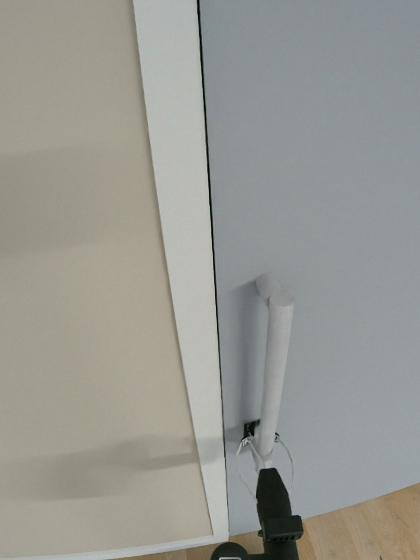

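Request:
move --blocking false --r1 '{"joints":{"gripper_m":0.1},"contact_limits":{}}' --r2 '{"base":{"rotate_rad":-1.4}}' --cameras '[]'

Request:
wait --seconds 1.5 --cameras '[]'

Request:
move --blocking false --r1 '{"base":{"translate_m":-0.3}}' --cameras '[]'

Request:
wait --seconds 2 --cameras '["r1_head_camera","r2_head_camera","r2_head_left_camera","r2_head_right_camera"]'

r1: "contact_limits" must be an object like {"arm_m": 0.2}; or leave it out
Scene clock: 1010.40 s.
r1.base_odometry: x=-1.103 y=+2.271 heading=-0.091
r1.turned_by_wheels: +0.000
r1.turned_by_imu: +0.000
r1.base_tilt: forward=-3.1 right=+2.2
r1.lidar_m: 0.38 0.40 0.48 0.99 1.78 2.17 3.53 3.35 3.32 2.95 0.72 0.47
r1.base_status: done
r1.joint_positions: lift_m=+0.750 arm_m=-0.001 wrist_yaw_rad=+0.095 wrist_pitch_rad=+0.011 wrist_roll_rad=+0.000 gripper_m=-0.025
r1.joint_status: all done
r1.measured_speeds: all 0
r1.motor_effort: lift_m=+20(21) arm_m=+10(10) wheel_0=+3(27) wheel_1=+7(10) wheel_2=-16(21)
r1.servo_current: wrist_yaw_rad=46(189) wrist_pitch_rad=65(65) wrist_roll_rad=46(65) gripper_m=46(59)
r1.contact_limits: translate_m 1
r1.hand_pose: x=+0.4658 y=-0.0596 z=+0.9250 quat_wxyz=(+0.999, +0.000, +0.005, +0.048) (m; r1's base frame)
r1.wrist_depth_mm: - 216 219 145 234 240 247 / - - 220 145 233 241 246 / - 216 219 145 234 242 249 / - 216 220 145 234 242 250 / - 216 221 147 236 242 249 / - 216 198 147 235 244 251 / - 149 220 146 233 244 250
r2.base_odometry: x=-2.346 y=-5.720 heading=+2.764
r2.turned_by_wheels: +0.000
r2.turned_by_imu: +0.000
r2.base_tilt: forward=-0.7 right=+0.1
r2.lidar_m: 0.96 1.53 1.26 1.26 1.39 1.50 1.46 1.71 1.55 1.56 1.83 0.90
r2.base_status: not commanded
r2.joint_positions: lift_m=+0.688 arm_m=+0.000 wrist_yaw_rad=+0.001 wrist_pitch_rad=+0.004 wrist_roll_rad=+1.569 gripper_m=+0.120
r2.joint_status: not commanded
r2.measured_speeds: all 0
r2.motor_effort: lift_m=+18(18) arm_m=+5(5) wheel_0=+5(5) wheel_1=+2(3) wheel_2=+6(6)
r2.servo_current: wrist_yaw_rad=46(65) wrist_pitch_rad=52(52) wrist_roll_rad=52(59) gripper_m=59(59)
r2.hand_pose: x=+0.4593 y=-0.0871 z=+0.8650 quat_wxyz=(+0.708, +0.706, +0.002, -0.001) (m; r2's base frame)
r2.wrist_depth_mm: - - - - - 1366 - / - - - - - - - / - - 946 891 - - - / - - 866 831 - - - / - - - 1008 - 1430 1060 / - - 198 - 193 1499 1205 / - - - - - 1708 1205
pictures: none

not run: a call was refused earlier in this reply.

not run: a call was refused earlier in this reply.

not run: a call was refused earlier in this reply.

Request:
move --blocking false --r1 '{"joints":{"gripper_m":0.1}}' --r2 '{"base":{"rotate_rad":-1.4}}' --cameras '[]'

Request:
wait --seconds 1.5 --cameras '[]'

Request:
move --blocking false --r1 '{"base":{"translate_m":-0.3}}' --cameras '[]'

Request:
wait --seconds 2 --cameras '["r1_head_camera","r2_head_camera","r2_head_left_camera"]'

Scene clock: 1019.27 s.
move: r1 moving; r2 moving
r1.base_odometry: x=-1.103 y=+2.271 heading=-0.091
r1.turned_by_wheels: +0.000
r1.turned_by_imu: +0.002
r1.base_tilt: forward=-3.3 right=+2.3
r1.lidar_m: 0.36 0.40 0.49 0.99 1.79 2.14 3.18 3.05 3.23 2.95 0.75 0.44
r1.base_status: not commanded
r1.joint_positions: lift_m=+0.750 arm_m=-0.001 wrist_yaw_rad=+0.095 wrist_pitch_rad=+0.011 wrist_roll_rad=+0.000 gripper_m=+0.001
r1.joint_status: gripper_m moving
r1.measured_speeds: all 0
r1.motor_effort: lift_m=+20(21) arm_m=+10(10) wheel_0=+3(4) wheel_1=+6(7) wheel_2=-16(17)
r1.servo_current: wrist_yaw_rad=59(65) wrist_pitch_rad=59(65) wrist_roll_rad=52(65) gripper_m=91(98)
r1.contact_limits: translate_m 1
r1.hand_pose: x=+0.4658 y=-0.0596 z=+0.9250 quat_wxyz=(+0.999, +0.000, +0.005, +0.048) (m; r1's base frame)
r1.wrist_depth_mm: - 217 221 148 236 244 251 / - - 221 148 236 245 251 / - 218 221 148 237 245 251 / - 219 223 148 237 245 252 / - 220 224 148 237 245 254 / - 219 202 150 238 245 253 / - 143 223 148 180 248 252
r2.base_odometry: x=-2.346 y=-5.720 heading=+2.511
r2.turned_by_wheels: -0.252
r2.turned_by_imu: -0.245
r2.base_tilt: forward=-0.7 right=+0.1
r2.lidar_m: 0.95 1.04 1.32 1.24 1.28 1.63 1.50 1.54 1.65 1.55 1.56 0.97
r2.base_status: rotate_rad moving
r2.joint_positions: lift_m=+0.688 arm_m=+0.000 wrist_yaw_rad=+0.001 wrist_pitch_rad=+0.004 wrist_roll_rad=+1.569 gripper_m=+0.120
r2.joint_status: not commanded
r2.measured_speeds: translate_m=+0.000 strafe_m=+0.001 rotate_rad=-0.973 lift_m=+0.000 arm_m=+0.000 wrist_yaw_rad=+0.000 wrist_pitch_rad=+0.000 wrist_roll_rad=+0.000
r2.motor_effort: lift_m=+18(18) arm_m=+5(5) wheel_0=+5(12) wheel_1=+9(11) wheel_2=+11(12)
r2.servo_current: wrist_yaw_rad=33(59) wrist_pitch_rad=46(46) wrist_roll_rad=46(52) gripper_m=46(52)
r2.hand_pose: x=+0.4593 y=-0.0871 z=+0.8650 quat_wxyz=(+0.708, +0.706, +0.002, -0.001) (m; r2's base frame)
r2.wrist_depth_mm: - - - - - 1661 1160 / - - - - - 1708 1182 / - - - - - 1397 - / - - - 976 - - - / - - 960 904 - 1182 - / - - 200 768 196 1060 - / - - - - - 809 1008
pictures: none
No camera images: "cameras" was empty.

Scene clock: 1020.73 s.
earlier move: r1 done; r2 done
r1.base_odometry: x=-1.103 y=+2.271 heading=-0.091
r1.turned_by_wheels: +0.000
r1.turned_by_imu: +0.003
r1.base_tilt: forward=-3.3 right=+2.3
r1.lidar_m: 0.36 0.40 0.47 0.99 1.79 2.18 3.20 3.12 3.23 2.96 0.76 0.43
r1.base_status: not commanded
r1.joint_positions: lift_m=+0.750 arm_m=-0.001 wrist_yaw_rad=+0.094 wrist_pitch_rad=+0.011 wrist_roll_rad=+0.000 gripper_m=+0.100
r1.joint_status: all done
r1.measured_speeds: all 0
r1.motor_effort: lift_m=+20(21) arm_m=+10(10) wheel_0=+3(4) wheel_1=+6(7) wheel_2=-16(17)
r1.servo_current: wrist_yaw_rad=52(72) wrist_pitch_rad=65(65) wrist_roll_rad=46(65) gripper_m=46(98)
r1.contact_limits: translate_m 1
r1.hand_pose: x=+0.4657 y=-0.0599 z=+0.9250 quat_wxyz=(+0.999, +0.000, +0.005, +0.047) (m; r1's base frame)
r1.wrist_depth_mm: - 217 221 148 236 243 251 / - - 220 147 236 244 249 / - 218 224 150 236 244 250 / - 219 223 150 236 245 253 / - 220 224 149 238 244 251 / - 221 204 150 236 246 253 / - 141 223 147 182 247 254
r2.base_odometry: x=-2.346 y=-5.720 heading=+1.364
r2.turned_by_wheels: -1.147
r2.turned_by_imu: -1.116
r2.base_tilt: forward=-0.7 right=+0.1
r2.lidar_m: 1.54 2.07 0.93 1.03 1.39 1.25 1.27 1.58 1.47 1.51 1.68 1.53
r2.base_status: done
r2.joint_positions: lift_m=+0.688 arm_m=+0.000 wrist_yaw_rad=+0.001 wrist_pitch_rad=+0.004 wrist_roll_rad=+1.569 gripper_m=+0.120
r2.joint_status: not commanded
r2.measured_speeds: all 0
r2.motor_effort: lift_m=+18(18) arm_m=+5(5) wheel_0=+2(12) wheel_1=+4(12) wheel_2=+3(12)
r2.servo_current: wrist_yaw_rad=46(59) wrist_pitch_rad=46(52) wrist_roll_rad=46(52) gripper_m=52(59)
r2.hand_pose: x=+0.4593 y=-0.0871 z=+0.8650 quat_wxyz=(+0.708, +0.706, +0.002, -0.001) (m; r2's base frame)
r2.wrist_depth_mm: - - - - - - 1118 / - - - - - - 1160 / - - - - - - 1229 / 1464 - 1464 - - - 1205 / 1499 - - - - 1499 1205 / 1618 186 190 - 186 1430 1182 / 1708 - - - - 1661 1182
wait: 1.47 of 1.5 s (r1 and r2 have come to rest)
pictures: none
No camera images: "cameras" was empty.

Scene clock: 1021.23 s.
move: r1 moving
r1.base_odometry: x=-1.134 y=+2.274 heading=-0.092
r1.turned_by_wheels: -0.001
r1.turned_by_imu: -0.022
r1.base_tilt: forward=-1.6 right=+1.3
r1.lidar_m: 0.38 0.42 0.53 0.98 1.78 2.15 4.03 5.45 3.31 2.97 0.80 0.49
r1.base_status: translate_m moving
r1.joint_positions: lift_m=+0.750 arm_m=-0.001 wrist_yaw_rad=+0.094 wrist_pitch_rad=+0.003 wrist_roll_rad=+0.000 gripper_m=+0.100
r1.joint_status: not commanded
r1.measured_speeds: translate_m=-0.121 strafe_m=-0.001 rotate_rad=-0.003 lift_m=+0.000 arm_m=+0.000 wrist_yaw_rad=+0.000 wrist_pitch_rad=-0.046 wrist_roll_rad=+0.000
r1.motor_effort: lift_m=+20(21) arm_m=+10(10) wheel_0=-3(5) wheel_1=+0(4) wheel_2=-8(16)
r1.servo_current: wrist_yaw_rad=65(65) wrist_pitch_rad=52(65) wrist_roll_rad=33(59) gripper_m=46(46)
r1.hand_pose: x=+0.4657 y=-0.0599 z=+0.9272 quat_wxyz=(+0.999, +0.000, +0.001, +0.047) (m; r1's base frame)
r1.wrist_depth_mm: - 217 222 150 237 248 255 / - - 224 149 239 249 255 / - 219 224 150 239 249 256 / - 219 224 150 240 248 256 / - 219 224 151 239 250 257 / - 220 191 151 199 250 258 / - 139 223 147 237 253 259
r2: as last shown
r2.turned_by_wheels: +0.000
r2.turned_by_imu: +0.000
r2.lidar_m: 1.55 2.06 0.94 1.03 1.38 1.26 1.26 1.55 1.47 1.51 1.71 1.54
r2.motor_effort: lift_m=+18(18) arm_m=+4(5) wheel_0=+2(3) wheel_1=+4(4) wheel_2=+3(3)
r2.servo_current: wrist_yaw_rad=46(59) wrist_pitch_rad=52(52) wrist_roll_rad=39(59) gripper_m=52(59)
r2.wrist_depth_mm: - - - - - - 1118 / - - - - - - 1182 / - - - - - - 1182 / 1464 - 1430 - - - 1205 / 1499 - - - - 1499 1205 / 1576 186 190 - 186 1430 1205 / 1661 - - - - 1661 1160
pictures: none
No camera images: "cameras" was empty.

Scene clock: 1023.23 s.
earlier move: r1 done
r1.base_odometry: x=-1.402 y=+2.298 heading=-0.091
r1.turned_by_wheels: +0.001
r1.turned_by_imu: +0.001
r1.base_tilt: forward=-1.6 right=+1.3
r1.lidar_m: 0.64 0.68 0.82 1.56 1.70 2.08 3.91 5.16 3.40 3.02 1.29 0.78
r1.base_status: done
r1.joint_positions: lift_m=+0.750 arm_m=+0.000 wrist_yaw_rad=+0.097 wrist_pitch_rad=+0.002 wrist_roll_rad=+0.000 gripper_m=+0.100
r1.joint_status: not commanded
r1.measured_speeds: all 0
r1.motor_effort: lift_m=+20(21) arm_m=+4(10) wheel_0=-2(9) wheel_1=-3(11) wheel_2=+0(16)
r1.servo_current: wrist_yaw_rad=52(72) wrist_pitch_rad=46(65) wrist_roll_rad=59(65) gripper_m=39(46)
r1.hand_pose: x=+0.4663 y=-0.0590 z=+0.9274 quat_wxyz=(+0.999, +0.000, +0.001, +0.049) (m; r1's base frame)
r1.wrist_depth_mm: 445 - - 480 504 521 535 / 449 - - 484 508 525 539 / 445 - - 484 504 521 544 / 445 - - 488 504 525 539 / 449 - 469 484 504 525 539 / 445 193 211 488 198 530 539 / 445 - - 145 512 525 544
r2.base_odometry: x=-2.346 y=-5.720 heading=+1.364
r2.turned_by_wheels: +0.000
r2.turned_by_imu: +0.000
r2.base_tilt: forward=-0.7 right=+0.0
r2.lidar_m: 1.56 2.03 0.93 1.01 1.39 1.24 1.27 1.55 1.44 1.51 1.72 1.52
r2.base_status: not commanded
r2.joint_positions: lift_m=+0.688 arm_m=+0.000 wrist_yaw_rad=+0.001 wrist_pitch_rad=+0.004 wrist_roll_rad=+1.569 gripper_m=+0.120
r2.joint_status: not commanded
r2.measured_speeds: all 0
r2.motor_effort: lift_m=+17(18) arm_m=+4(5) wheel_0=+2(3) wheel_1=+4(4) wheel_2=+3(3)
r2.servo_current: wrist_yaw_rad=46(65) wrist_pitch_rad=46(52) wrist_roll_rad=39(59) gripper_m=46(59)
r2.hand_pose: x=+0.4593 y=-0.0871 z=+0.8650 quat_wxyz=(+0.708, +0.706, +0.002, -0.001) (m; r2's base frame)
r2.wrist_depth_mm: - - - - - - 1098 / - - - - - - 1182 / - - - - - - 1182 / 1464 - 1464 - - - 1205 / 1499 - - - - 1499 1205 / 1618 186 190 - 185 1397 1205 / 1661 - - - - 1618 1205
wait: 2.00 s; at rest by 1.97 s
pictures: r1_head_camera, r2_head_camera, r2_head_left_camera
Images, in order (width x height): r1_head_camera 420x560, r2_head_camera 420x560, r2_head_left_camera 420x672.

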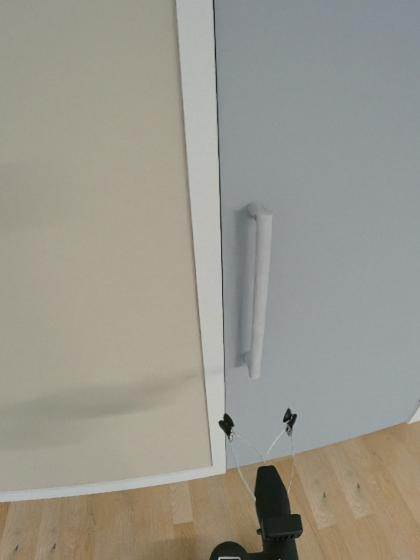

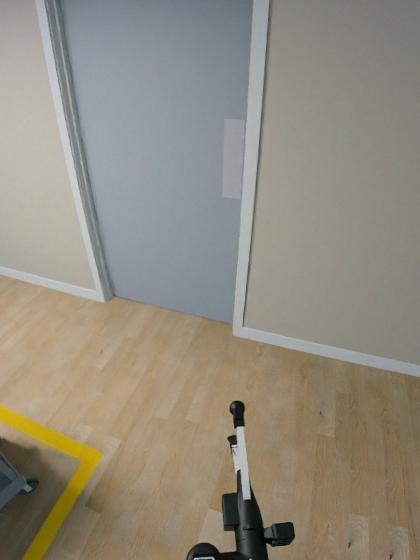

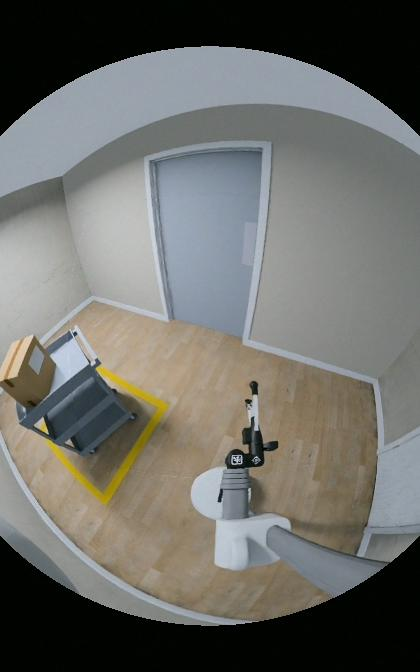

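Request:
finished_scene --scene 1

The scene is finished: the task was done.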